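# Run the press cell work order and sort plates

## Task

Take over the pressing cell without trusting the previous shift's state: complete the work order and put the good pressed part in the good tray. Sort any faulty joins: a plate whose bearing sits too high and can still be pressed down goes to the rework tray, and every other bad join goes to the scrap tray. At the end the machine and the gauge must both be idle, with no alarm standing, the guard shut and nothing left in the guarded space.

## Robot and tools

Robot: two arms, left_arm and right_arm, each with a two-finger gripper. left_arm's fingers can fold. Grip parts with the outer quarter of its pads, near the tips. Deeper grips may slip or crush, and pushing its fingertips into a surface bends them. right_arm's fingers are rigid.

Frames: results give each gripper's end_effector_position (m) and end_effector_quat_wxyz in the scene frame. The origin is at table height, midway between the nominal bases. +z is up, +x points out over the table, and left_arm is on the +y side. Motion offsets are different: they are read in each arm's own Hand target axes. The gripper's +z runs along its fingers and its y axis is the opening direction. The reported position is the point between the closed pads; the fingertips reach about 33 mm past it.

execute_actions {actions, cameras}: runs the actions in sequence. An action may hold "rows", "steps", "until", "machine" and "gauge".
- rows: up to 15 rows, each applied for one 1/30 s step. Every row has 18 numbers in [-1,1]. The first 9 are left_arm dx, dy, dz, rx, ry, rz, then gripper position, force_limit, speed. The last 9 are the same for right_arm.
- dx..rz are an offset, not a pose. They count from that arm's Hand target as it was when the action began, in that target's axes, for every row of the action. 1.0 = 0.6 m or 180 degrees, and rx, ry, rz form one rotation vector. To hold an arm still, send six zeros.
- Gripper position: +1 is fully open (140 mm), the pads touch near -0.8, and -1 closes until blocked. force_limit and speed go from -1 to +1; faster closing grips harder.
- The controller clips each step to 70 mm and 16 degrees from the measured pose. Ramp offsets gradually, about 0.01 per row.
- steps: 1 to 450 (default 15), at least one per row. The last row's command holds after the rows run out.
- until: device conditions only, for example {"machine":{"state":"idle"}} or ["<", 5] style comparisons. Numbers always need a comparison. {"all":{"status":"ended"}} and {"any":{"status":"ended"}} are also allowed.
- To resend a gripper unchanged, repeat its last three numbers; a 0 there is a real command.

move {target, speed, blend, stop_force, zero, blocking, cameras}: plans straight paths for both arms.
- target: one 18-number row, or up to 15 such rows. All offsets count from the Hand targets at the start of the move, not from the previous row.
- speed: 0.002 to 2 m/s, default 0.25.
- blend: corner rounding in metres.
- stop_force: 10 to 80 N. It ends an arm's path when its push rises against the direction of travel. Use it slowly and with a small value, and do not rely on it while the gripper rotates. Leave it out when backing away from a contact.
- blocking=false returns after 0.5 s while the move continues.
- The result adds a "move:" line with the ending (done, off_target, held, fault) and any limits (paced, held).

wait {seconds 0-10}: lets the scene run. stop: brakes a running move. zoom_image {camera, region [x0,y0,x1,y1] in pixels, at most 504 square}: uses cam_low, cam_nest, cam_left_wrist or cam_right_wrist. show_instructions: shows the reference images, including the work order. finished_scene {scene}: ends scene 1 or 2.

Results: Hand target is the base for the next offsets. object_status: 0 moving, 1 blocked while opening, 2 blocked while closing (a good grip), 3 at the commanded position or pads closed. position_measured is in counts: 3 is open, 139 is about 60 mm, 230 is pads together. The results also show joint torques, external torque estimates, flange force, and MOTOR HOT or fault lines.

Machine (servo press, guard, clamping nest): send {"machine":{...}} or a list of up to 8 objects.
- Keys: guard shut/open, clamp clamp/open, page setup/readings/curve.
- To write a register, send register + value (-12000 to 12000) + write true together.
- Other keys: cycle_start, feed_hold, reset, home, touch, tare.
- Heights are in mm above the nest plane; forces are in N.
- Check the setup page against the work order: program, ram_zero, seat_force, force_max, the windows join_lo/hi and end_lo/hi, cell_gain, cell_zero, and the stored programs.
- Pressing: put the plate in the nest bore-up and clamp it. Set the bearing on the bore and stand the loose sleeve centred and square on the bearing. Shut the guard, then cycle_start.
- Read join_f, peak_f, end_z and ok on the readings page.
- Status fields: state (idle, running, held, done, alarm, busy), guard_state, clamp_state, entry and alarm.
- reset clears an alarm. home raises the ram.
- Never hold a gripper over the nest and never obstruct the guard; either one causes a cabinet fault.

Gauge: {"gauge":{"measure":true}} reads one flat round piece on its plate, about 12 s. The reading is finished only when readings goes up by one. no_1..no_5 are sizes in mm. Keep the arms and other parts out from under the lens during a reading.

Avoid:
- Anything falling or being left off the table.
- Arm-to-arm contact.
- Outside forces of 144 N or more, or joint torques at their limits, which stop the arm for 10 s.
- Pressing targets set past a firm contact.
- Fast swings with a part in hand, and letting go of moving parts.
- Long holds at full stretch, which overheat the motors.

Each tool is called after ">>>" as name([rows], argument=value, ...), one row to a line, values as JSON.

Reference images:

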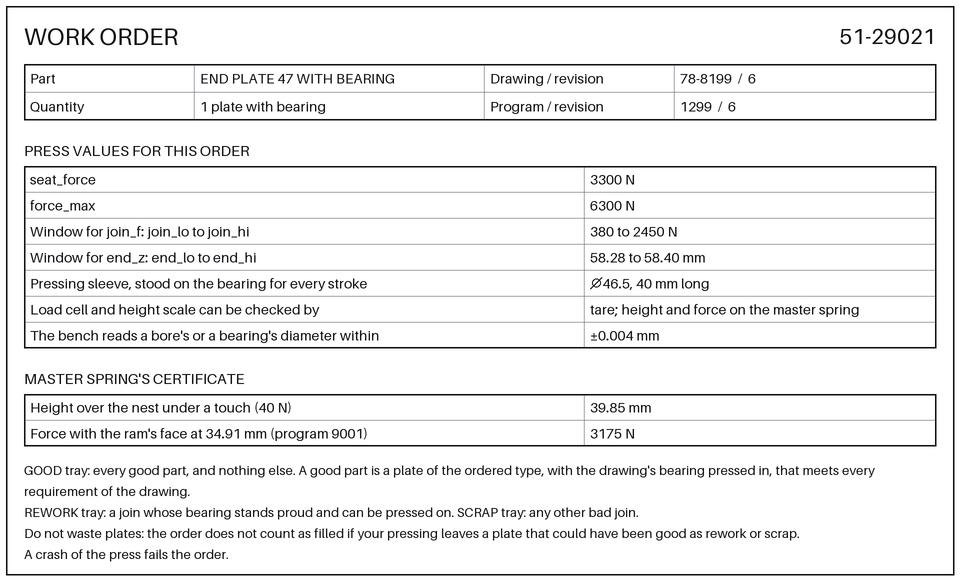

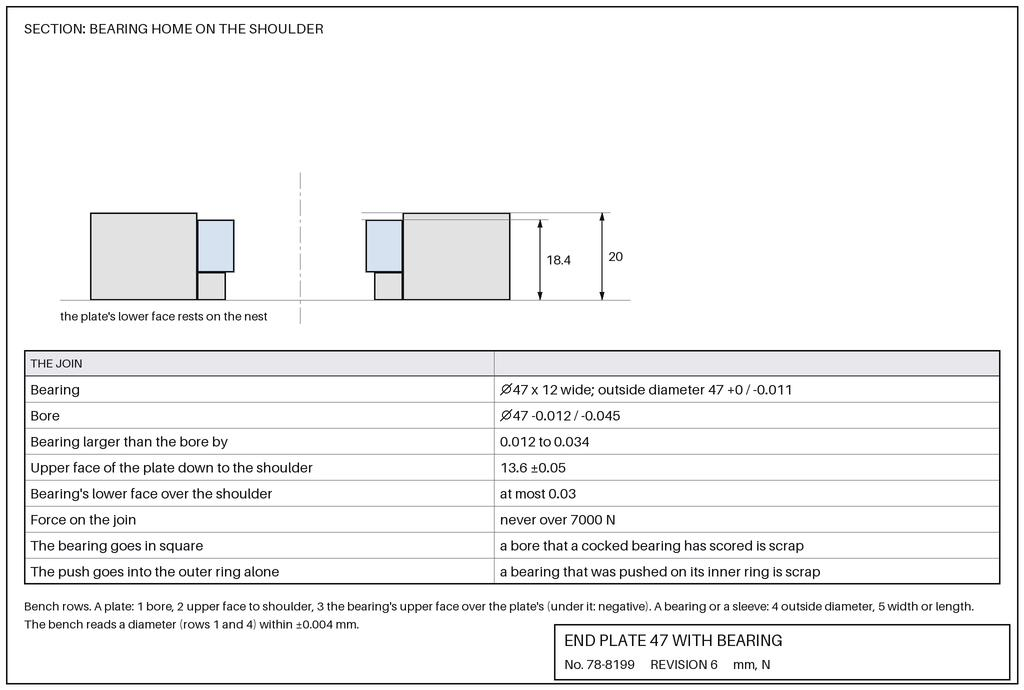

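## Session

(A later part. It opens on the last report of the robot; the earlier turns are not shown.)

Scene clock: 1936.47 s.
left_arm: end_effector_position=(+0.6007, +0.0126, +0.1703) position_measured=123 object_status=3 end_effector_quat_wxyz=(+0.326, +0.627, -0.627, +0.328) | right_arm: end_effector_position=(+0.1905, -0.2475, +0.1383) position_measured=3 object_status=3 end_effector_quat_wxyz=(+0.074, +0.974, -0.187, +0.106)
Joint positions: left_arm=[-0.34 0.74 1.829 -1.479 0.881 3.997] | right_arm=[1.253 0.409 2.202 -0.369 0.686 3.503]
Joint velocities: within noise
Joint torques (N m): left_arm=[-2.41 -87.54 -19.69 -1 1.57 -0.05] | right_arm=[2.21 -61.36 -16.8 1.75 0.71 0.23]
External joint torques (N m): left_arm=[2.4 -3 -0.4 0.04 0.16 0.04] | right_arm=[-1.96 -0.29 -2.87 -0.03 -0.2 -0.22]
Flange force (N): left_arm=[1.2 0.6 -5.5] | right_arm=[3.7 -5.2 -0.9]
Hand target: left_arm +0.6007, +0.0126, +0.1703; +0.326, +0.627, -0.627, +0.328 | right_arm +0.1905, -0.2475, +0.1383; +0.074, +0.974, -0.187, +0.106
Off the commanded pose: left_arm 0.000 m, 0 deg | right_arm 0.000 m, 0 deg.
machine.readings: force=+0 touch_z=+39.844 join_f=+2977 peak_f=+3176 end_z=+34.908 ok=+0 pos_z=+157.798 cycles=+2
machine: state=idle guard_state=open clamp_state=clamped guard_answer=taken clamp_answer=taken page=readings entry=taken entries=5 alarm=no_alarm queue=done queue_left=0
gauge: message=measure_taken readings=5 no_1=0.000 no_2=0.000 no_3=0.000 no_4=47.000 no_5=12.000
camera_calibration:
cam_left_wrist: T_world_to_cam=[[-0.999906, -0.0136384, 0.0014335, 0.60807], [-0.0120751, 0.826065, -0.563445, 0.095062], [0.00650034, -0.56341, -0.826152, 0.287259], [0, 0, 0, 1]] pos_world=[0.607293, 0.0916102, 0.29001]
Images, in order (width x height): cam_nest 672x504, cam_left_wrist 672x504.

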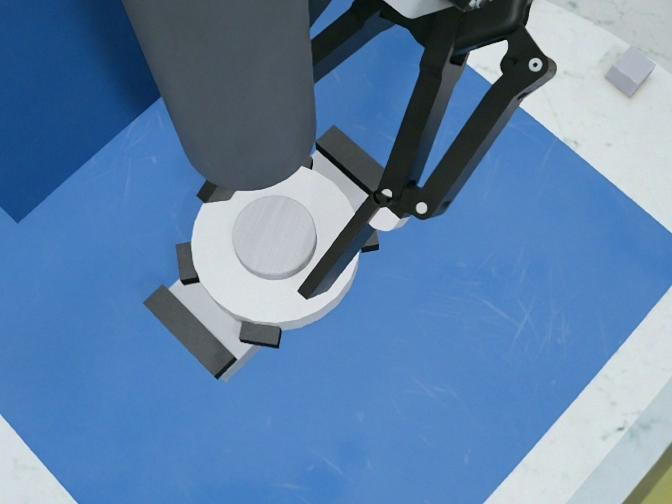

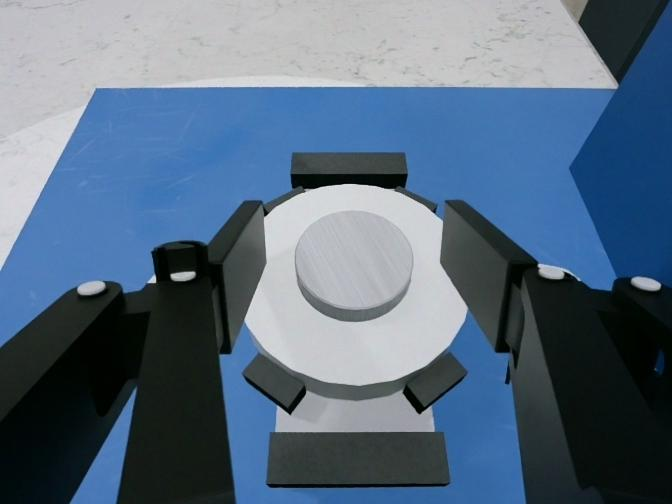

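>>> move(target=[0,0,-0.06,0,0,0,0.05,-1,-0.98,0,0,0,0,0,0,1,1,1], speed=0.04, cameras=[])

>>> move(target=[0,0,-0.22,0,0,0,0.05,-1,-0.98,0,0,0,0,0,0,1,1,1], speed=0.2, cameras=["cam_nest","cam_left_wrist","cam_low"])

>>> zoom_image(camera="cam_nest", region=[220, 190, 330, 300])

>>> zoom_image(camera="cam_left_wrist", region=[300, 180, 400, 280])

>>> zoom_image(camera="cam_low", region=[240, 160, 440, 310])

Scene clock: 1961.03 s.
left_arm: end_effector_position=(+0.6006, +0.0421, +0.1909) position_measured=123 object_status=3 end_effector_quat_wxyz=(+0.326, +0.627, -0.627, +0.328) | right_arm: end_effector_position=(+0.1905, -0.2475, +0.1383) position_measured=3 object_status=3 end_effector_quat_wxyz=(+0.074, +0.974, -0.187, +0.106)
Joint positions: left_arm=[-0.301 0.704 1.847 -1.433 0.904 3.976] | right_arm=[1.253 0.409 2.202 -0.369 0.686 3.503]
Joint velocities: within noise
Joint torques (N m): left_arm=[-2.72 -85.11 -20.45 -0.96 1.49 -0.09] | right_arm=[2.44 -61.41 -16.87 1.78 0.75 0.19]
External joint torques (N m): left_arm=[2.8 -3.16 -0.28 0.07 0.21 0.08] | right_arm=[-2.32 0.24 -2.74 -0.07 -0.25 -0.19]
Flange force (N): left_arm=[0.9 1.0 -6.3] | right_arm=[4.1 -5.5 0.3]
Hand target: left_arm +0.6006, +0.0421, +0.1909; +0.326, +0.627, -0.627, +0.328 | right_arm +0.1905, -0.2475, +0.1383; +0.074, +0.974, -0.187, +0.106
Off the commanded pose: left_arm 0.000 m, 0 deg | right_arm 0.000 m, 0 deg.
machine.readings: force=+0 touch_z=+39.844 join_f=+2977 peak_f=+3176 end_z=+34.908 ok=+0 pos_z=+157.798 cycles=+2
machine: state=idle guard_state=open clamp_state=clamped guard_answer=taken clamp_answer=taken page=readings entry=taken entries=5 alarm=no_alarm queue=done queue_left=0
gauge: message=measure_taken readings=5 no_1=0.000 no_2=0.000 no_3=0.000 no_4=47.000 no_5=12.000
move: done
No camera images: "cameras" was empty.

Scene clock: 1962.03 s.
left_arm: end_effector_position=(+0.6002, +0.1503, +0.2666) position_measured=123 object_status=3 end_effector_quat_wxyz=(+0.326, +0.627, -0.627, +0.328) | right_arm: end_effector_position=(+0.1905, -0.2475, +0.1383) position_measured=3 object_status=3 end_effector_quat_wxyz=(+0.074, +0.974, -0.187, +0.106)
Joint positions: left_arm=[-0.152 0.58 1.88 -1.265 1.011 3.893] | right_arm=[1.253 0.409 2.202 -0.369 0.686 3.503]
Joint velocities: within noise
Joint torques (N m): left_arm=[-2.22 -78.51 -23.59 -0.63 1.35 -0.15] | right_arm=[2.63 -61.59 -16.82 1.78 0.73 0.23]
External joint torques (N m): left_arm=[2.06 -2.31 0.1 0.02 0.22 0.14] | right_arm=[-2.59 0.38 -2.86 -0.07 -0.23 -0.22]
Flange force (N): left_arm=[0.4 2.2 -4.5] | right_arm=[4.6 -6.0 0.5]
Hand target: left_arm +0.6002, +0.1503, +0.2666; +0.326, +0.627, -0.627, +0.328 | right_arm +0.1905, -0.2475, +0.1383; +0.074, +0.974, -0.187, +0.106
Off the commanded pose: left_arm 0.000 m, 0 deg | right_arm 0.000 m, 0 deg.
machine.readings: force=+0 touch_z=+39.844 join_f=+2977 peak_f=+3176 end_z=+34.908 ok=+0 pos_z=+157.798 cycles=+2
machine: state=idle guard_state=open clamp_state=clamped guard_answer=taken clamp_answer=taken page=readings entry=taken entries=5 alarm=no_alarm queue=done queue_left=0
gauge: message=measure_taken readings=5 no_1=0.000 no_2=0.000 no_3=0.000 no_4=47.000 no_5=12.000
move: done
camera_calibration:
cam_left_wrist: T_world_to_cam=[[-0.999905, -0.0137207, 0.00149027, 0.609305], [-0.012175, 0.826064, -0.563445, 0.0357099], [0.00649981, -0.563409, -0.826153, 0.444346], [0, 0, 0, 1]] pos_world=[0.606793, 0.22921, 0.38631]
Images, in order (width x height): cam_low 672x504, cam_nest 672x504, cam_left_wrist 672x504.

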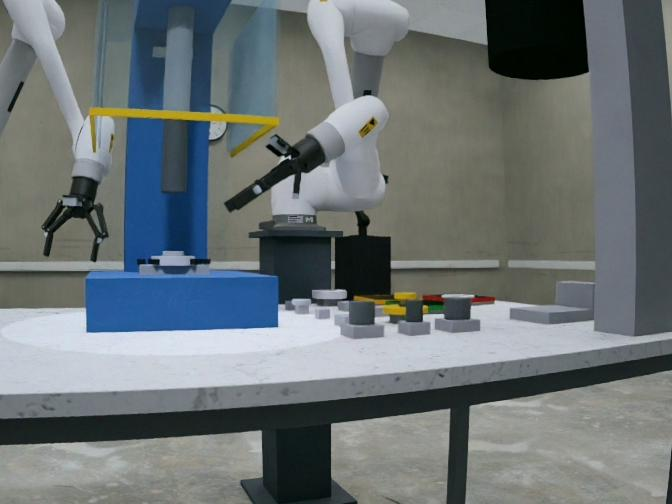

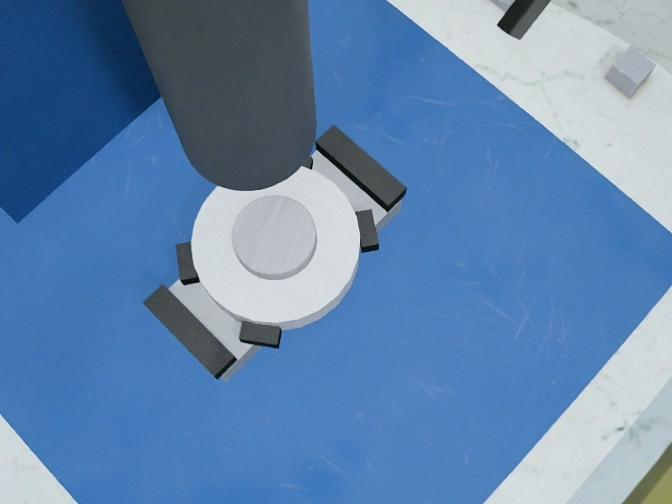

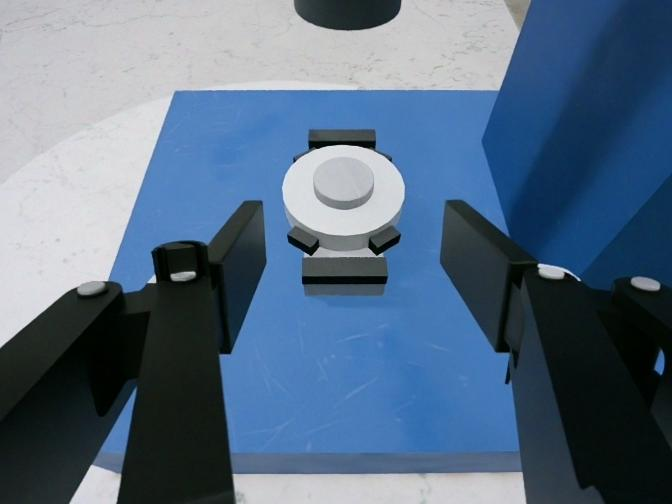

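Scaled by 4.582 from the camera's 672x504 image, which has a finer 960x720 frame.

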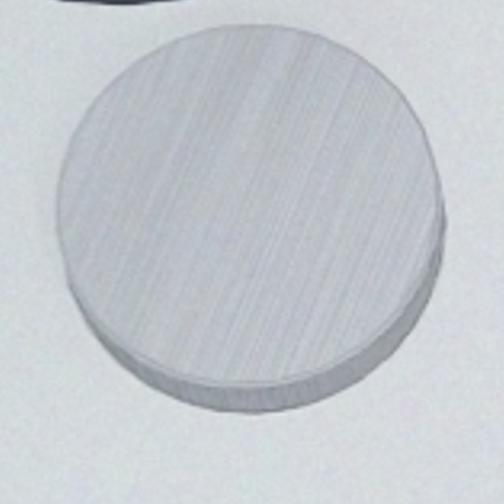

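Scaled by 5.040 from the camera's 672x504 image, which has a finer 960x720 frame.

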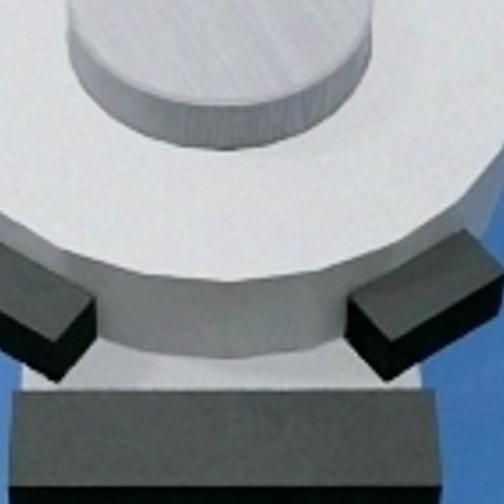

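Scaled by 2.520 from the camera's 672x504 image, which has a finer 960x720 frame.

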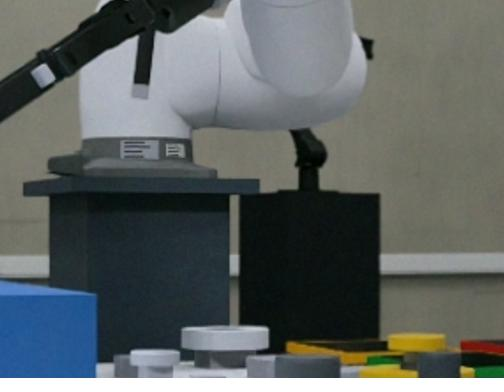

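>>> zoom_image(camera="cam_low", region=[130, 235, 220, 285])

>>> zoom_image(camera="cam_low", region=[330, 285, 490, 345])

Scaled by 5.600 from the camera's 672x504 image, which has a finer 960x720 frame.

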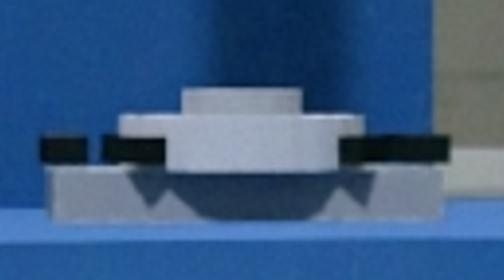

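Scaled by 3.150 from the camera's 672x504 image, which has a finer 960x720 frame.

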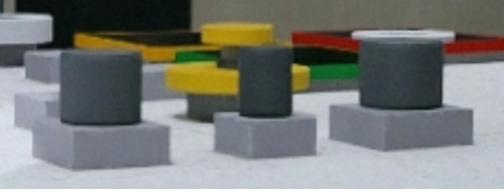

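>>> move([
  [-0.1572,-0.0013,-0.2562,0,0,0,0.23,-0.02,-0.5,0,0,0,0,0,0,1,1,1],
  [-0.3917,-0.25,-0.5397,0.4095,0,-0.287,0.23,-0.02,-0.5,0,0,0,0,0,0,1,1,1],
], speed=0.25, blend=0.04, cameras=[])

Scene clock: 1990.07 s.
left_arm: end_effector_position=(+0.7496, +0.5506, +0.2601) position_measured=100 object_status=3 end_effector_quat_wxyz=(+0.000, +0.887, +0.001, +0.463) | right_arm: end_effector_position=(+0.1905, -0.2475, +0.1383) position_measured=3 object_status=3 end_effector_quat_wxyz=(+0.074, +0.974, -0.187, +0.106)
Joint positions: left_arm=[0.037 0.462 2.133 -3.093 0.416 4.681] | right_arm=[1.253 0.409 2.202 -0.369 0.686 3.503]
Joint velocities: within noise
Joint torques (N m): left_arm=[-2.06 -67.41 -23.91 -2.33 2.1 -0.11] | right_arm=[2.66 -61.62 -16.95 1.75 0.7 0.18]
External joint torques (N m): left_arm=[2.11 -3.26 -0.1 0.05 0.19 0.11] | right_arm=[-2.41 0.02 -2.71 -0.04 -0.19 -0.17]
Flange force (N): left_arm=[2.2 -3.4 -5.5] | right_arm=[4.3 -5.3 -0.1]
Hand target: left_arm +0.7496, +0.5506, +0.2601; +0.000, +0.887, +0.001, +0.463 | right_arm +0.1905, -0.2475, +0.1383; +0.074, +0.974, -0.187, +0.106
Off the commanded pose: left_arm 0.000 m, 0 deg | right_arm 0.000 m, 0 deg.
machine.readings: force=+0 touch_z=+39.844 join_f=+2977 peak_f=+3176 end_z=+34.908 ok=+0 pos_z=+157.798 cycles=+2
machine: state=idle guard_state=open clamp_state=clamped guard_answer=taken clamp_answer=taken page=readings entry=taken entries=5 alarm=no_alarm queue=done queue_left=0
gauge: message=measure_taken readings=5 no_1=0.000 no_2=0.000 no_3=0.000 no_4=47.000 no_5=12.000
move: done
No camera images: "cameras" was empty.

>>> move(target=[-0.008,0.1243,0.25,0,0,0,0.25,-0.02,-0.5,0,0,0,0,0,0,1,1,1], speed=0.25, cameras=["cam_left_wrist"])

Scene clock: 1996.00 s.
left_arm: end_effector_position=(+0.8700, +0.4762, +0.1705) position_measured=98 object_status=3 end_effector_quat_wxyz=(+0.000, +0.887, +0.001, +0.463) | right_arm: end_effector_position=(+0.1905, -0.2475, +0.1383) position_measured=3 object_status=3 end_effector_quat_wxyz=(+0.074, +0.974, -0.187, +0.106)
Joint positions: left_arm=[-0.076 0.71 1.904 -3.314 0.437 4.817] | right_arm=[1.253 0.409 2.202 -0.369 0.686 3.503]
Joint velocities: within noise
Joint torques (N m): left_arm=[-2.33 -88.73 -23.87 -2.08 2.1 -0.07] | right_arm=[2.5 -61.74 -16.78 1.77 0.74 0.18]
External joint torques (N m): left_arm=[2.25 -3.24 -0.13 0.05 0.17 0.07] | right_arm=[-2.2 0.23 -2.84 -0.06 -0.23 -0.18]
Flange force (N): left_arm=[2.4 -3.4 -4.6] | right_arm=[3.9 -5.7 0.1]
Hand target: left_arm +0.8700, +0.4762, +0.1704; +0.000, +0.887, +0.001, +0.463 | right_arm +0.1905, -0.2475, +0.1383; +0.074, +0.974, -0.187, +0.106
Off the commanded pose: left_arm 0.000 m, 0 deg | right_arm 0.000 m, 0 deg.
machine.readings: force=+0 touch_z=+39.844 join_f=+2977 peak_f=+3176 end_z=+34.908 ok=+0 pos_z=+157.798 cycles=+2
machine: state=idle guard_state=open clamp_state=clamped guard_answer=taken clamp_answer=taken page=readings entry=taken entries=5 alarm=no_alarm queue=done queue_left=0
gauge: message=measure_taken readings=5 no_1=0.000 no_2=0.000 no_3=0.000 no_4=47.000 no_5=12.000
move: done
camera_calibration:
cam_left_wrist: T_world_to_cam=[[0.0138896, -0.999894, 0.00442826, 0.470776], [-0.825126, -0.0139632, -0.564775, 0.823039], [0.564777, 0.00419066, -0.825233, -0.209315], [0, 0, 0, 1]] pos_world=[0.790789, 0.483096, 0.290014]
Images, in order (width x height): cam_left_wrist 672x504.

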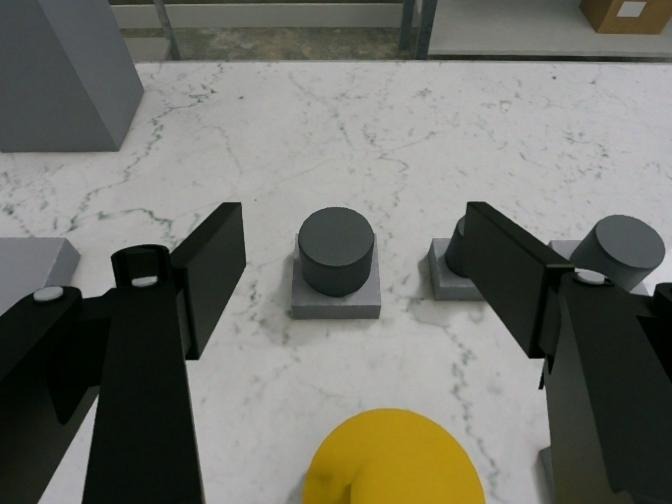

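>>> zoom_image(camera="cam_left_wrist", region=[280, 190, 400, 330])

>>> zoom_image(camera="cam_left_wrist", region=[550, 190, 672, 300])

Scaled by 3.600 from the camera's 672x504 image, which has a finer 960x720 frame.

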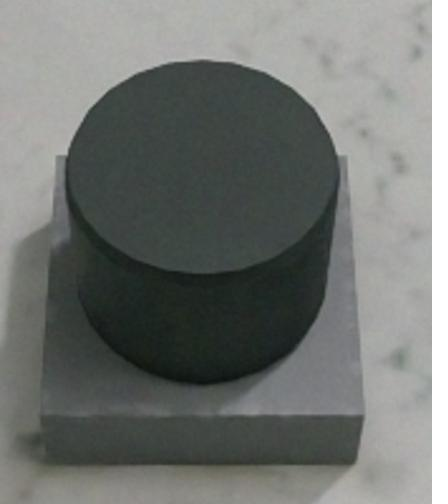

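Scaled by 4.131 from the camera's 672x504 image, which has a finer 960x720 frame.

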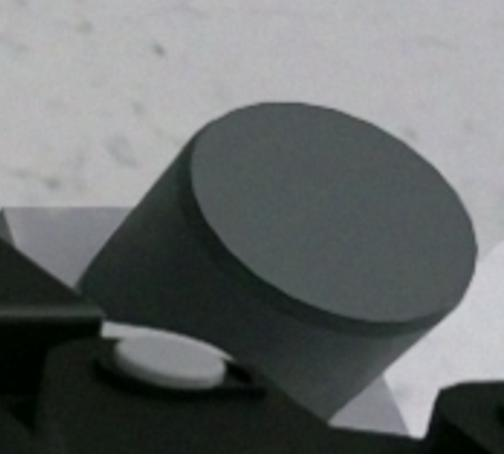

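>>> move(target=[0.0191,0.195,0.0273,-0.2048,0,0.1435,0.25,-0.02,-0.5,0,0,0,0,0,0,1,1,1], speed=0.2, cameras=["cam_left_wrist"])

>>> zoom_image(camera="cam_left_wrist", region=[260, 170, 420, 330])

Scene clock: 2022.00 s.
left_arm: end_effector_position=(+0.8902, +0.3592, +0.1705) position_measured=98 object_status=3 end_effector_quat_wxyz=(+0.176, +0.819, -0.339, +0.428) | right_arm: end_effector_position=(+0.1905, -0.2475, +0.1383) position_measured=3 object_status=3 end_effector_quat_wxyz=(+0.074, +0.974, -0.187, +0.106)
Joint positions: left_arm=[0.032 0.803 1.683 -1.743 0.642 3.892] | right_arm=[1.253 0.409 2.202 -0.369 0.686 3.503]
Joint velocities: within noise
Joint torques (N m): left_arm=[-1.65 -96.13 -24.03 -1.45 1.4 -0.11] | right_arm=[2.46 -61.4 -16.88 1.77 0.74 0.19]
External joint torques (N m): left_arm=[1.71 -2.67 0.37 0 0.16 0.11] | right_arm=[-2.24 -0.08 -2.79 -0.06 -0.24 -0.19]
Flange force (N): left_arm=[0.3 1.2 -5.2] | right_arm=[4.1 -5.3 -0.3]
Hand target: left_arm +0.8902, +0.3592, +0.1705; +0.176, +0.819, -0.339, +0.428 | right_arm +0.1905, -0.2475, +0.1383; +0.074, +0.974, -0.187, +0.106
Off the commanded pose: left_arm 0.000 m, 0 deg | right_arm 0.000 m, 0 deg.
machine.readings: force=+0 touch_z=+39.844 join_f=+2977 peak_f=+3176 end_z=+34.908 ok=+0 pos_z=+157.798 cycles=+2
machine: state=idle guard_state=open clamp_state=clamped guard_answer=taken clamp_answer=taken page=readings entry=taken entries=5 alarm=no_alarm queue=done queue_left=0
gauge: message=measure_taken readings=5 no_1=0.000 no_2=0.000 no_3=0.000 no_4=47.000 no_5=12.000
move: done
camera_calibration:
cam_left_wrist: T_world_to_cam=[[-0.697368, -0.716708, 0.0026805, 0.885302], [-0.59258, 0.574478, -0.564645, 0.419781], [0.403146, -0.395354, -0.825329, 0.0671945], [0, 0, 0, 1]] pos_world=[0.839047, 0.419914, 0.290112]
Images, in order (width x height): cam_left_wrist 672x504.

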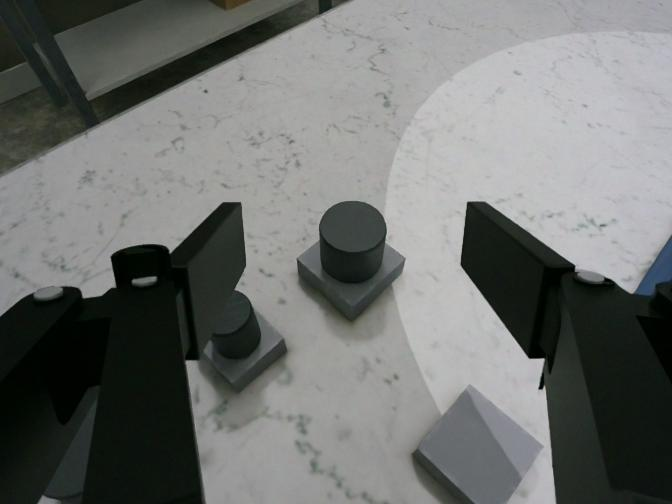

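Scaled by 3.150 from the camera's 672x504 image, which has a finer 960x720 frame.

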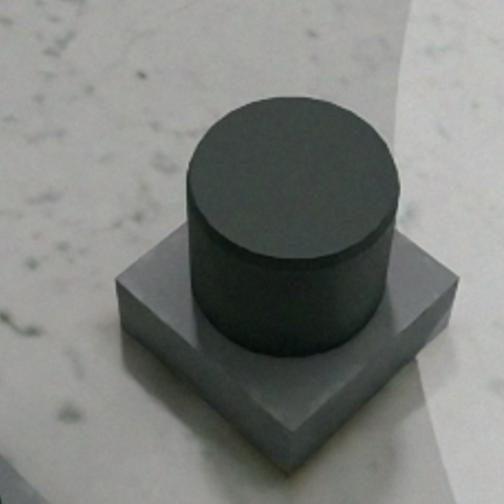

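>>> move(target=[-0.076,0.0083,0.2327,0,0,0,0.25,-0.02,-0.5,0,0,0,0,0,0,1,1,1], speed=0.12, cameras=["cam_left_wrist"])

>>> execute_actions([
  {"rows":[[0,0,0,0,0,0,-1,-0.02,-1,0,0,0,0,0,0,1,1,1]],"steps":75},
], cameras=["cam_left_wrist","cam_low"])

Scene clock: 2042.80 s.
left_arm: end_effector_position=(+0.9494, +0.2933, +0.0532) position_measured=98 object_status=3 end_effector_quat_wxyz=(+0.176, +0.819, -0.339, +0.428) | right_arm: end_effector_position=(+0.1905, -0.2475, +0.1383) position_measured=3 object_status=3 end_effector_quat_wxyz=(+0.074, +0.974, -0.187, +0.106)
Joint positions: left_arm=[-0.048 1.011 1.523 -1.887 0.608 3.991] | right_arm=[1.253 0.409 2.202 -0.369 0.686 3.503]
Joint velocities: within noise
Joint torques (N m): left_arm=[-2.46 -108.32 -22.17 -1.69 1.5 -0.06] | right_arm=[2.5 -61.57 -16.85 1.83 0.79 0.2]
External joint torques (N m): left_arm=[2.29 -2.3 -0.13 0.05 0.22 0.05] | right_arm=[-2.38 0.35 -2.77 -0.12 -0.28 -0.2]
Flange force (N): left_arm=[0.5 -0.8 -4.4] | right_arm=[4.2 -5.7 0.6]
Hand target: left_arm +0.9494, +0.2933, +0.0532; +0.176, +0.819, -0.339, +0.428 | right_arm +0.1905, -0.2475, +0.1383; +0.074, +0.974, -0.187, +0.106
Off the commanded pose: left_arm 0.000 m, 0 deg | right_arm 0.000 m, 0 deg.
machine.readings: force=+0 touch_z=+39.844 join_f=+2977 peak_f=+3176 end_z=+34.908 ok=+0 pos_z=+157.798 cycles=+2
machine: state=idle guard_state=open clamp_state=clamped guard_answer=taken clamp_answer=taken page=readings entry=taken entries=5 alarm=no_alarm queue=done queue_left=0
gauge: message=measure_taken readings=5 no_1=0.000 no_2=0.000 no_3=0.000 no_4=47.000 no_5=12.000
move: done
camera_calibration:
cam_left_wrist: T_world_to_cam=[[-0.697439, -0.71664, 0.00269779, 0.879636], [-0.592554, 0.574552, -0.564597, 0.42637], [0.403063, -0.39537, -0.825362, -0.0794101], [0, 0, 0, 1]] pos_world=[0.898147, 0.354014, 0.172812]
Images, in order (width x height): cam_left_wrist 672x504.

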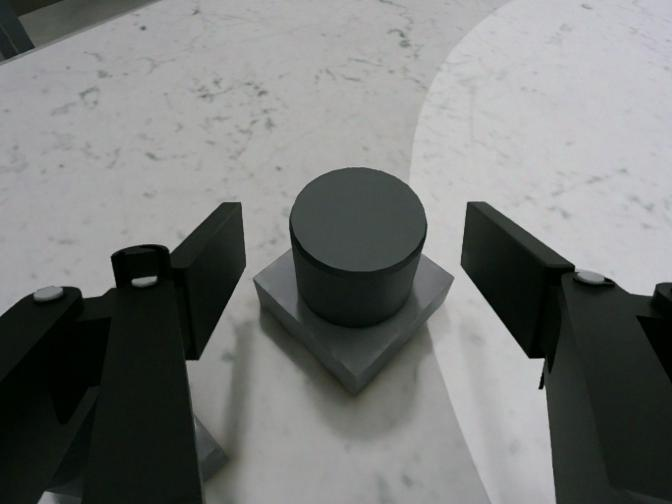

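Scene clock: 2045.50 s.
left_arm: end_effector_position=(+0.9494, +0.2933, +0.0532) position_measured=161 object_status=2 end_effector_quat_wxyz=(+0.176, +0.819, -0.339, +0.428) | right_arm: end_effector_position=(+0.1905, -0.2475, +0.1383) position_measured=3 object_status=3 end_effector_quat_wxyz=(+0.074, +0.974, -0.187, +0.106)
Joint positions: left_arm=[-0.047 1.011 1.523 -1.887 0.608 3.991] | right_arm=[1.253 0.409 2.202 -0.369 0.686 3.503]
Joint velocities: within noise
Joint torques (N m): left_arm=[-2.35 -105.59 -22.17 -1.73 0.7 -0.1] | right_arm=[2.4 -61.16 -16.8 1.83 0.74 0.21]
External joint torques (N m): left_arm=[2.39 -4.99 -0.13 0.1 1.03 0.1] | right_arm=[-2.27 0.03 -2.8 -0.12 -0.24 -0.21]
Flange force (N): left_arm=[1.8 0.7 -8.4] | right_arm=[4.2 -5.4 -0.1]
Hand target: left_arm +0.9494, +0.2933, +0.0532; +0.176, +0.819, -0.339, +0.428 | right_arm +0.1905, -0.2475, +0.1383; +0.074, +0.974, -0.187, +0.106
Off the commanded pose: left_arm 0.000 m, 0 deg | right_arm 0.000 m, 0 deg.
machine.readings: force=+0 touch_z=+39.844 join_f=+2977 peak_f=+3176 end_z=+34.908 ok=+0 pos_z=+157.798 cycles=+2
machine: state=idle guard_state=open clamp_state=clamped guard_answer=taken clamp_answer=taken page=readings entry=taken entries=5 alarm=no_alarm queue=done queue_left=0
gauge: message=measure_taken readings=5 no_1=0.000 no_2=0.000 no_3=0.000 no_4=47.000 no_5=12.000
camera_calibration:
cam_left_wrist: T_world_to_cam=[[-0.697368, -0.716708, 0.0026805, 0.87967], [-0.59258, 0.574478, -0.564645, 0.426487], [0.403146, -0.395354, -0.825329, -0.0795367], [0, 0, 0, 1]] pos_world=[0.898247, 0.354014, 0.172812]
Images, in order (width x height): cam_low 672x504, cam_left_wrist 672x504.

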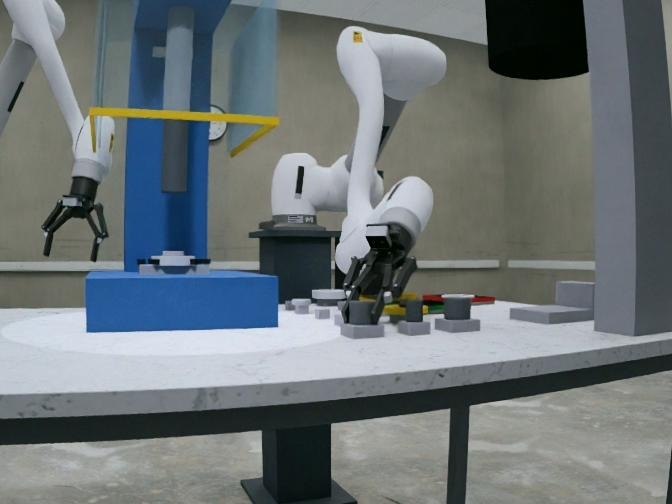

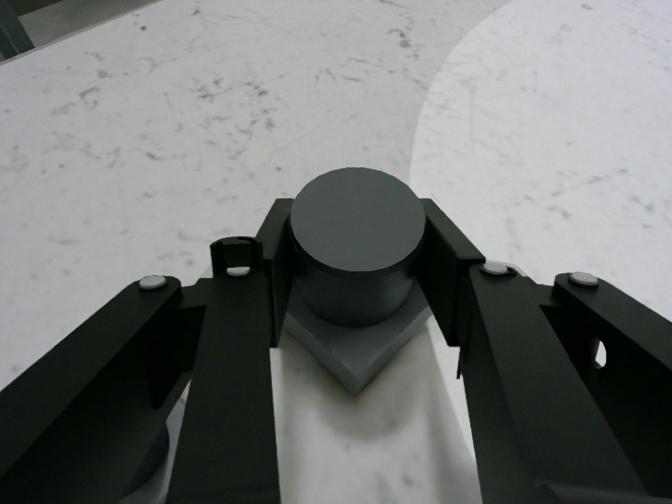

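>>> move([
  [0.0273,0,-0.0191,0,0,0,-1,-0.02,-1,0,0,0,0,0,0,1,1,1],
  [0.146,0,-0.1024,0,0,0,-1,-0.02,-1,0,0,0,0,0,0,1,1,1],
  [0.0683,-0.0204,-0.4452,0,0,0,-1,-0.02,-1,0,0,0,0,0,0,1,1,1],
  [0.0457,0.3673,-0.5862,-0.2048,0,0.1435,-1,-0.02,-1,0,0,0,0,0,0,1,1,1],
], speed=[0.04,0.15,0.2,0.2], blend=[0,0.03,0.04,0], cameras=["cam_left_wrist","cam_low"])

Scene clock: 2067.50 s.
left_arm: end_effector_position=(+0.6005, +0.3296, +0.2767) position_measured=161 object_status=2 end_effector_quat_wxyz=(+0.326, +0.627, -0.627, +0.328) | right_arm: end_effector_position=(+0.1905, -0.2475, +0.1383) position_measured=3 object_status=3 end_effector_quat_wxyz=(+0.074, +0.974, -0.187, +0.106)
Joint positions: left_arm=[0.108 0.571 1.871 -1.088 1.171 3.945] | right_arm=[1.253 0.409 2.202 -0.369 0.686 3.503]
Joint velocities: within noise
Joint torques (N m): left_arm=[-2.34 -80.98 -25.71 -1.15 2.57 -0.12] | right_arm=[2.34 -61.52 -16.9 1.77 0.71 0.17]
External joint torques (N m): left_arm=[2.37 0.67 1.8 0.96 -0.91 0.12] | right_arm=[-2.11 0.25 -2.69 -0.06 -0.2 -0.17]
Flange force (N): left_arm=[-3.1 3.5 -1.6] | right_arm=[3.7 -5.5 0.1]
Hand target: left_arm +0.6005, +0.3296, +0.2767; +0.326, +0.627, -0.627, +0.328 | right_arm +0.1905, -0.2475, +0.1383; +0.074, +0.974, -0.187, +0.106
Off the commanded pose: left_arm 0.000 m, 0 deg | right_arm 0.000 m, 0 deg.
machine.readings: force=+0 touch_z=+39.844 join_f=+2977 peak_f=+3176 end_z=+34.908 ok=+0 pos_z=+157.798 cycles=+2
machine: state=idle guard_state=open clamp_state=clamped guard_answer=taken clamp_answer=taken page=readings entry=taken entries=5 alarm=no_alarm queue=done queue_left=0
gauge: message=measure_taken readings=5 no_1=0.000 no_2=0.000 no_3=0.000 no_4=47.000 no_5=12.000
move: done
camera_calibration:
cam_left_wrist: T_world_to_cam=[[-0.999908, -0.0134427, 0.00154251, 0.611919], [-0.0119743, 0.826021, -0.563512, -0.106869], [0.00630096, -0.563479, -0.826106, 0.553895], [0, 0, 0, 1]] pos_world=[0.607093, 0.40861, 0.39641]
Images, in order (width x height): cam_low 672x504, cam_left_wrist 672x504.

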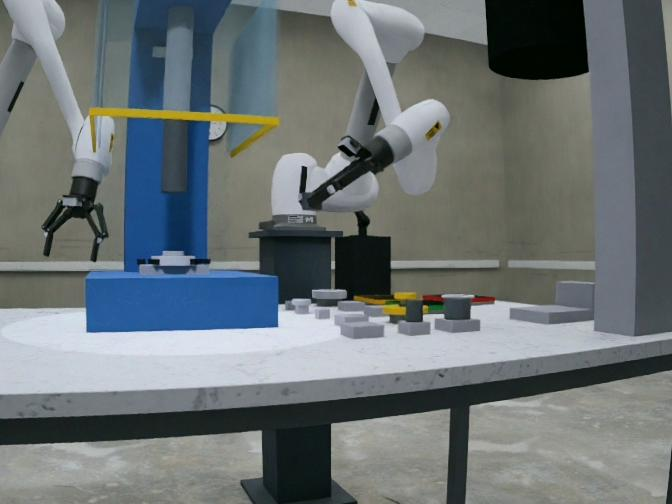

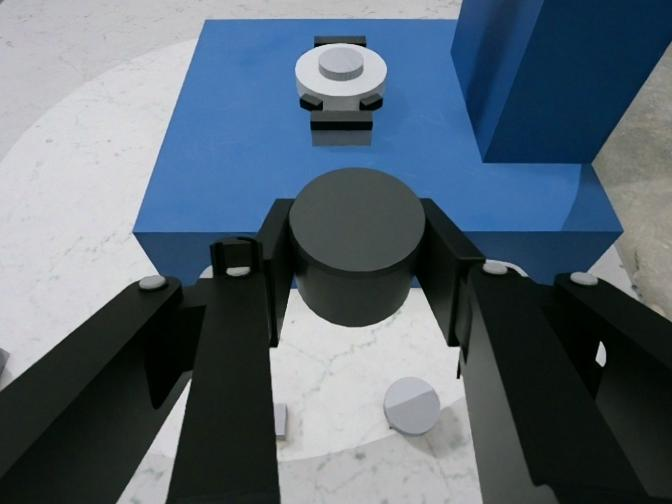

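>>> move([
  [0.1,-0.0008,0.3363,0,0,0,-1,-0.02,-1,0,0,0,0,0,0,1,1,1],
  [0.152,-0.0008,0.4423,0,0,0,-1,-0.02,-1,0,0,0,0,0,0,1,1,1],
  [0.194,-0.0008,0.5082,0,0,0,-1,-0.02,-1,0,0,0,0,0,0,1,1,1],
], speed=[0.2,0.1,0.06], blend=[0.03,0.02,0], cameras=["cam_left_wrist","cam_low","cam_nest"])

Scene clock: 2091.77 s.
left_arm: end_effector_position=(+0.6015, +0.0130, +0.1973) position_measured=161 object_status=2 end_effector_quat_wxyz=(+0.326, +0.627, -0.627, +0.328) | right_arm: end_effector_position=(+0.1905, -0.2475, +0.1383) position_measured=3 object_status=3 end_effector_quat_wxyz=(+0.074, +0.974, -0.187, +0.106)
Joint positions: left_arm=[-0.339 0.704 1.827 -1.446 0.886 3.947] | right_arm=[1.253 0.409 2.202 -0.369 0.686 3.503]
Joint velocities: within noise
Joint torques (N m): left_arm=[-2.54 -91.01 -23.41 -1.82 2.54 -0.01] | right_arm=[2.51 -61.17 -16.86 1.75 0.75 0.18]
External joint torques (N m): left_arm=[2.47 1.98 1.98 0.89 -0.88 0.01] | right_arm=[-2.31 0.14 -2.72 -0.04 -0.24 -0.18]
Flange force (N): left_arm=[-3.9 0.3 -2.1] | right_arm=[4.1 -5.4 0.1]
Hand target: left_arm +0.6016, +0.0131, +0.1973; +0.326, +0.627, -0.627, +0.328 | right_arm +0.1905, -0.2475, +0.1383; +0.074, +0.974, -0.187, +0.106
Off the commanded pose: left_arm 0.000 m, 0 deg | right_arm 0.000 m, 0 deg.
machine.readings: force=+0 touch_z=+39.844 join_f=+2977 peak_f=+3176 end_z=+34.908 ok=+0 pos_z=+157.798 cycles=+2
machine: state=idle guard_state=open clamp_state=clamped guard_answer=taken clamp_answer=taken page=readings entry=taken entries=5 alarm=no_alarm queue=done queue_left=0
gauge: message=measure_taken readings=5 no_1=0.000 no_2=0.000 no_3=0.000 no_4=47.000 no_5=12.000
move: done
camera_calibration:
cam_left_wrist: T_world_to_cam=[[-0.99991, -0.0133036, 0.00156805, 0.608866], [-0.0118738, 0.826023, -0.563512, 0.109858], [0.00620149, -0.56348, -0.826106, 0.309959], [0, 0, 0, 1]] pos_world=[0.608193, 0.0920105, 0.31701]
Images, in order (width x height): cam_low 672x504, cam_nest 672x504, cam_left_wrist 672x504.

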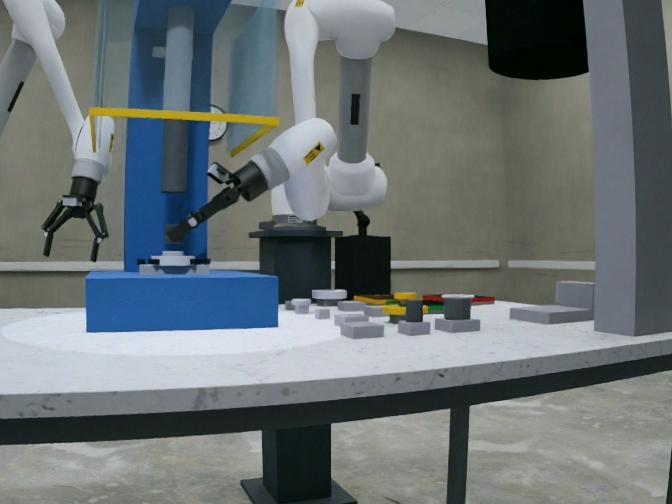

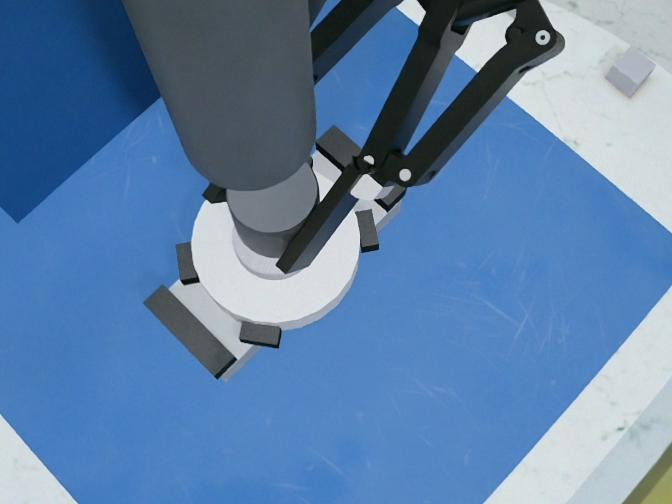

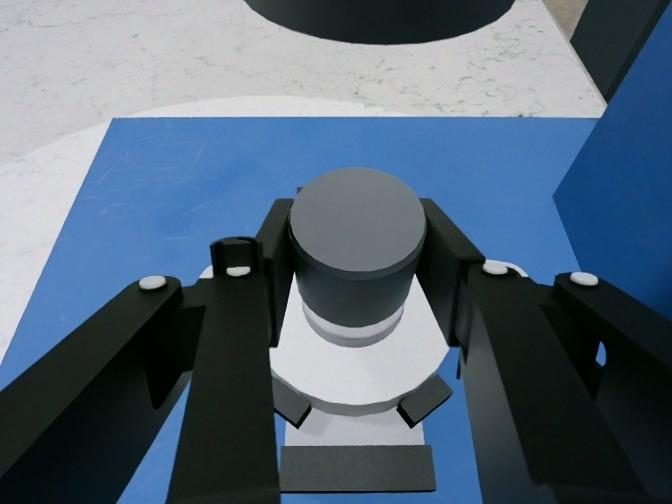

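>>> move(target=[-0.0082,0.001,0.0057,0,0,0,-1,-0.02,-1,0,0,0,0,0,0,1,1,1], speed=0.03, cameras=["cam_nest","cam_left_wrist"])

>>> zoom_image(camera="cam_left_wrist", region=[270, 150, 440, 360])

>>> zoom_image(camera="cam_nest", region=[210, 160, 340, 290])

Scene clock: 2101.67 s.
left_arm: end_effector_position=(+0.6010, +0.0132, +0.1913) position_measured=161 object_status=2 end_effector_quat_wxyz=(+0.326, +0.627, -0.627, +0.328) | right_arm: end_effector_position=(+0.1905, -0.2475, +0.1383) position_measured=3 object_status=3 end_effector_quat_wxyz=(+0.074, +0.974, -0.187, +0.106)
Joint positions: left_arm=[-0.339 0.712 1.828 -1.454 0.885 3.959] | right_arm=[1.253 0.409 2.202 -0.369 0.686 3.503]
Joint velocities: within noise
Joint torques (N m): left_arm=[-3.28 -90.87 -22.96 -1.77 2.68 -0.11] | right_arm=[2.51 -61.64 -16.87 1.81 0.8 0.14]
External joint torques (N m): left_arm=[3.05 1.61 1.84 0.82 -1 0.1] | right_arm=[-2.43 0.42 -2.77 -0.11 -0.29 -0.13]
Flange force (N): left_arm=[-4.0 0.3 -2.9] | right_arm=[4.1 -5.8 0.7]
Hand target: left_arm +0.6010, +0.0131, +0.1913; +0.326, +0.627, -0.627, +0.328 | right_arm +0.1905, -0.2475, +0.1383; +0.074, +0.974, -0.187, +0.106
Off the commanded pose: left_arm 0.000 m, 0 deg | right_arm 0.000 m, 0 deg.
machine.readings: force=+0 touch_z=+39.844 join_f=+2977 peak_f=+3176 end_z=+34.908 ok=+0 pos_z=+157.798 cycles=+2
machine: state=idle guard_state=open clamp_state=clamped guard_answer=taken clamp_answer=taken page=readings entry=taken entries=5 alarm=no_alarm queue=done queue_left=0
gauge: message=measure_taken readings=5 no_1=0.000 no_2=0.000 no_3=0.000 no_4=47.000 no_5=12.000
move: done
camera_calibration:
cam_left_wrist: T_world_to_cam=[[-0.999907, -0.013525, 0.00159928, 0.608286], [-0.0120742, 0.82602, -0.563511, 0.106453], [0.00630044, -0.563478, -0.826107, 0.304919], [0, 0, 0, 1]] pos_world=[0.607593, 0.0921103, 0.31091]
Images, in order (width x height): cam_nest 672x504, cam_left_wrist 672x504.

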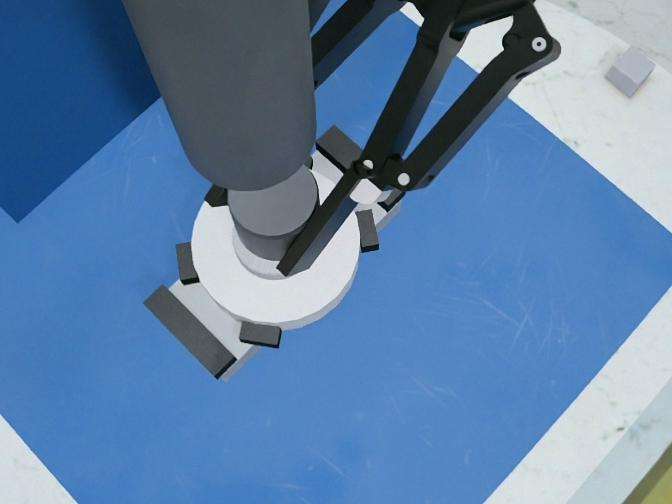

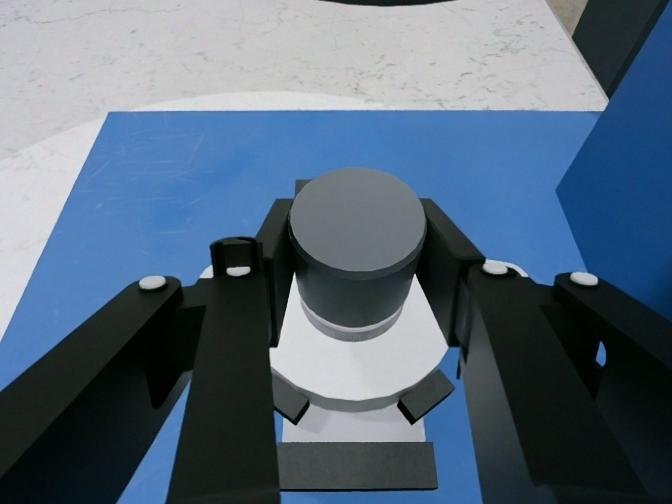

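Scaled by 2.400 from the camera's 672x504 image, which has a finer 960x720 frame.

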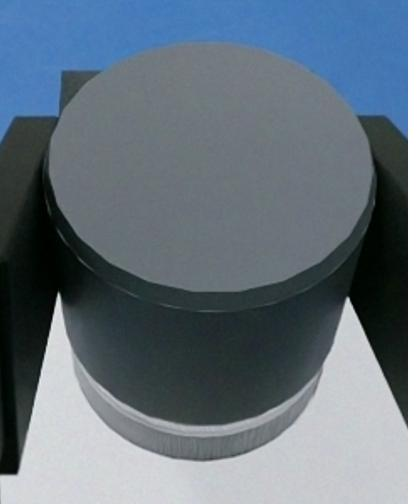

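Scaled by 3.877 from the camera's 672x504 image, which has a finer 960x720 frame.

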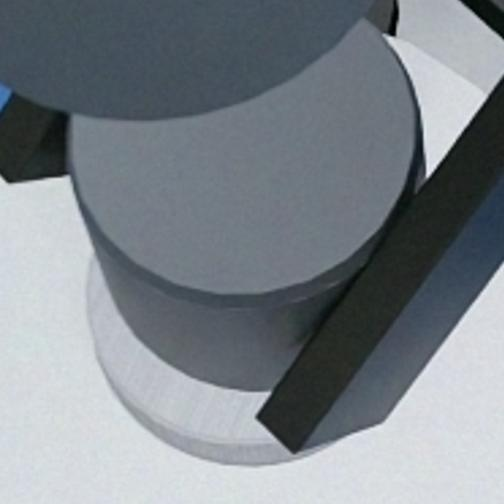

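>>> zoom_image(camera="cam_nest", region=[180, 130, 370, 320])

>>> zoom_image(camera="cam_low", region=[120, 170, 240, 290])

Scaled by 2.653 from the camera's 672x504 image, which has a finer 960x720 frame.

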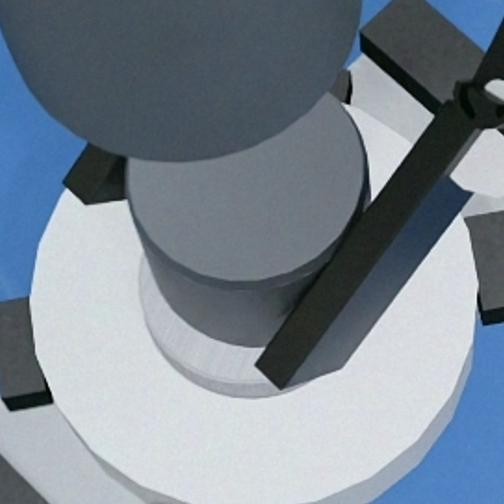

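This scene's latest camera images include none from cam_low. They are from: cam_nest, cam_left_wrist. cam_low's image comes with the result of a call that names it in "cameras".

>>> move(target=[-0.0030,0,0.0103,0,0,0,-1,-0.02,-1,0,0,0,0,0,0,1,1,1], speed=0.03, cameras=["cam_nest","cam_left_wrist"])

>>> zoom_image(camera="cam_left_wrist", region=[270, 150, 440, 360])

>>> zoom_image(camera="cam_nest", region=[180, 130, 370, 320])

Scene clock: 2125.23 s.
left_arm: end_effector_position=(+0.6010, +0.0091, +0.1862) position_measured=161 object_status=2 end_effector_quat_wxyz=(+0.326, +0.627, -0.627, +0.328) | right_arm: end_effector_position=(+0.1905, -0.2475, +0.1383) position_measured=3 object_status=3 end_effector_quat_wxyz=(+0.074, +0.974, -0.187, +0.106)
Joint positions: left_arm=[-0.345 0.72 1.826 -1.462 0.881 3.966] | right_arm=[1.253 0.409 2.202 -0.369 0.686 3.503]
Joint velocities: within noise
Joint torques (N m): left_arm=[-2.5 -91.12 -22.78 -1.83 2.63 -0.13] | right_arm=[2.48 -61.54 -16.87 1.78 0.76 0.15]
External joint torques (N m): left_arm=[2.54 1.47 1.9 0.88 -0.94 0.13] | right_arm=[-2.3 0.34 -2.8 -0.06 -0.26 -0.14]
Flange force (N): left_arm=[-3.6 0.8 -2.6] | right_arm=[3.9 -5.7 0.4]
Hand target: left_arm +0.6010, +0.0091, +0.1862; +0.326, +0.627, -0.627, +0.328 | right_arm +0.1905, -0.2475, +0.1383; +0.074, +0.974, -0.187, +0.106
Off the commanded pose: left_arm 0.000 m, 0 deg | right_arm 0.000 m, 0 deg.
machine.readings: force=+0 touch_z=+39.844 join_f=+2977 peak_f=+3176 end_z=+34.908 ok=+0 pos_z=+157.798 cycles=+2
machine: state=idle guard_state=open clamp_state=clamped guard_answer=taken clamp_answer=taken page=readings entry=taken entries=5 alarm=no_alarm queue=done queue_left=0
gauge: message=measure_taken readings=5 no_1=0.000 no_2=0.000 no_3=0.000 no_4=47.000 no_5=12.000
move: done
camera_calibration:
cam_left_wrist: T_world_to_cam=[[-0.999908, -0.0134427, 0.00154251, 0.608249], [-0.0119743, 0.826021, -0.563512, 0.106961], [0.00630096, -0.563479, -0.826106, 0.298478], [0, 0, 0, 1]] pos_world=[0.607593, 0.0880104, 0.30591]
Images, in order (width x height): cam_nest 672x504, cam_left_wrist 672x504.

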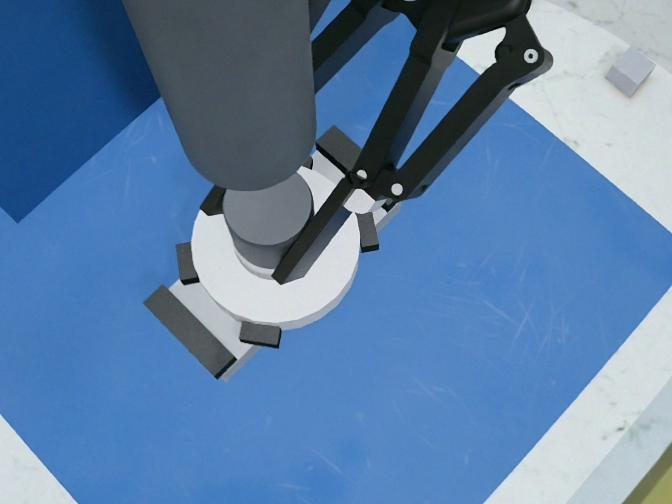

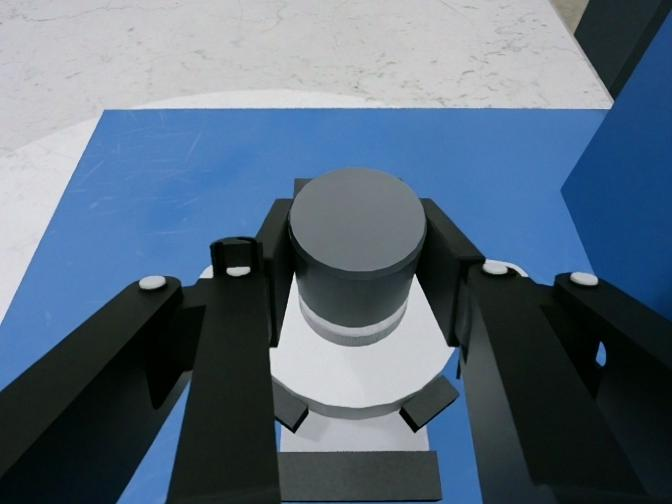

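Scaled by 2.400 from the camera's 672x504 image, which has a finer 960x720 frame.

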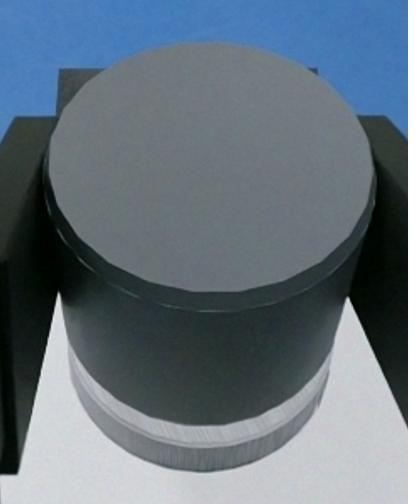

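Scaled by 2.653 from the camera's 672x504 image, which has a finer 960x720 frame.

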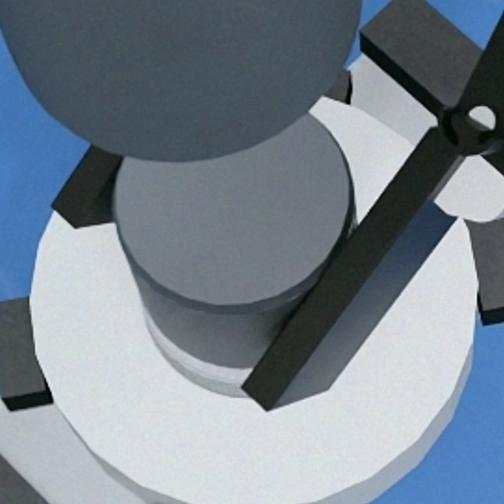

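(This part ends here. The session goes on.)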